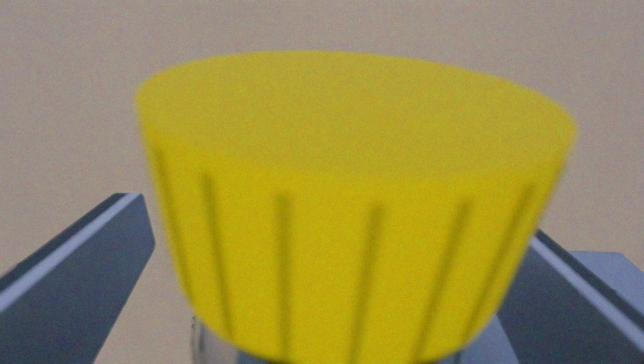

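Scene clock: 102.17 s.
Joint torques (N m): left_arm=[-2.8 9.82 -0.11 -0.38 -0.17 -0.38 0.17] | right_arm=[-20.84 -11.22 5.69 -5.47 -0.88 -1.49 0.03]
External joint torques (N m): left_arm=[0.12 0.93 -0.65 0.16 -0.2 0.05 0.17] | right_arm=[0.42 -1.85 1.36 0.79 -0.03 0.28 0.04]
Wrist force (N): left_arm=[0.0 -0.7 -4.9] | right_arm=[3.5 4.7 0.8]
Wrist torque (N m): left_arm=[-0.12 0.07 -0.03] | right_arm=[-0.33 0.09 -0.20]
Wrist force, peak (N): left_arm=[0.2 -0.7 -5.1] | right_arm=[3.6 5.5 1.0]
move: off_target
base_odometry: x=+3.776 y=-0.482 heading=-0.054
lidar_m: 0.43 0.45 0.61 1.33 2.13 3.10 5.41 3.03 2.43 1.76 0.62 0.45
base_status: not commanded
joint_positions: torso_squat_rad=+0.350 torso_shift_rad=+0.000 torso_pitch_rad=+0.000 torso_yaw_rad=+0.000 left_shoulder_pitch_rad=-0.048 left_shoulder_roll_rad=+0.300 left_shoulder_yaw_rad=-0.029 left_elbow_rad=-0.126 left_forearm_roll_rad=+0.039 left_wrist_pitch_rad=+0.009 left_hand_roll_rad=-0.012 left_gripper_m=+0.100 right_shoulder_pitch_rad=-1.027 right_shoulder_roll_rad=-0.168 right_shoulder_yaw_rad=-0.774 right_elbow_rad=-1.770 right_forearm_roll_rad=-0.267 right_wrist_pitch_rad=+1.264 right_hand_roll_rad=+2.062 right_gripper_m=+0.055 head_pan_rad=+0.450 head_tilt_rad=+0.350
joint_status: right_gripper_m off_target (ended at +0.055, target +0.045)
wheel_motors_off: 0
motor_effort: left_wheel=+4(4) right_wheel=-1(2)
chest: x=-0.2280 y=-0.0002 z=+1.2475 quat_wxyz=(+1.000, +0.000, +0.000, +0.000) (m; base frame)
left_hand: x=-0.1324 y=+0.4428 z=+0.6021 quat_wxyz=(+0.986, +0.147, -0.081, -0.014) (m; base frame)
right_hand: x=+0.3555 y=-0.3540 z=+1.4048 quat_wxyz=(+0.500, -0.500, -0.500, +0.500) (m; base frame)
pictures: none

Scene clock: 103.30 s.
Joint torques (N m): left_arm=[-2.98 9.43 -0.26 -0.41 0 -0.48 0.22] | right_arm=[-22.45 -11.71 5.75 -5.49 -0.91 -1.89 -0.14]
External joint torques (N m): left_arm=[-0.06 0.54 -0.8 0.14 -0.03 -0.06 0.23] | right_arm=[-0.76 -2.16 1.59 0.36 -0.11 -0.08 -0.13]
Wrist force (N): left_arm=[0.0 -0.7 -4.7] | right_arm=[2.6 6.3 0.3]
Wrist torque (N m): left_arm=[-0.11 0.08 -0.04] | right_arm=[-0.25 0.00 0.01]
Wrist force, peak (N): left_arm=[-0.1 -0.9 -5.1] | right_arm=[3.0 7.3 0.4]
move: done
base_odometry: x=+3.776 y=-0.482 heading=-0.054
lidar_m: 0.43 0.45 0.61 1.33 2.13 3.10 5.41 3.02 2.43 1.76 0.62 0.45
base_status: not commanded
joint_positions: torso_squat_rad=+0.350 torso_shift_rad=+0.000 torso_pitch_rad=+0.000 torso_yaw_rad=+0.000 left_shoulder_pitch_rad=-0.048 left_shoulder_roll_rad=+0.300 left_shoulder_yaw_rad=-0.029 left_elbow_rad=-0.126 left_forearm_roll_rad=+0.039 left_wrist_pitch_rad=+0.009 left_hand_roll_rad=-0.012 left_gripper_m=+0.100 right_shoulder_pitch_rad=-1.115 right_shoulder_roll_rad=-0.225 right_shoulder_yaw_rad=-0.759 right_elbow_rad=-1.721 right_forearm_roll_rad=-0.232 right_wrist_pitch_rad=+1.310 right_hand_roll_rad=+2.023 right_gripper_m=+0.055 head_pan_rad=+0.450 head_tilt_rad=+0.350
joint_status: all done
wheel_motors_off: 0
motor_effort: left_wheel=+3(4) right_wheel=-2(2)
chest: x=-0.2280 y=-0.0002 z=+1.2475 quat_wxyz=(+1.000, +0.000, +0.000, +0.000) (m; base frame)
left_hand: x=-0.1324 y=+0.4428 z=+0.6021 quat_wxyz=(+0.986, +0.147, -0.081, -0.014) (m; base frame)
right_hand: x=+0.3559 y=-0.3541 z=+1.4397 quat_wxyz=(+0.500, -0.500, -0.500, +0.500) (m; base frame)
right_hand_status: reached (checked arc, planned for 0.8 s): 0 mm and 0.0 deg off.
pictures: right_wrist_camera
camera_calibration:
right_wrist_camera: T_world_to_cam=[[-0.0169637, -0.998552, 0.0510469, -0.425829], [-0.496588, -0.0358981, -0.867244, 1.43965], [0.867821, -0.0400609, -0.49526, 0.462167], [0, 0, 0, 1]] pos_world=[0.306609, -0.355017, 1.49915]

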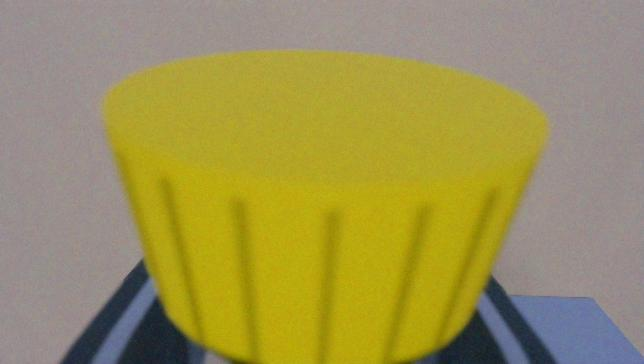

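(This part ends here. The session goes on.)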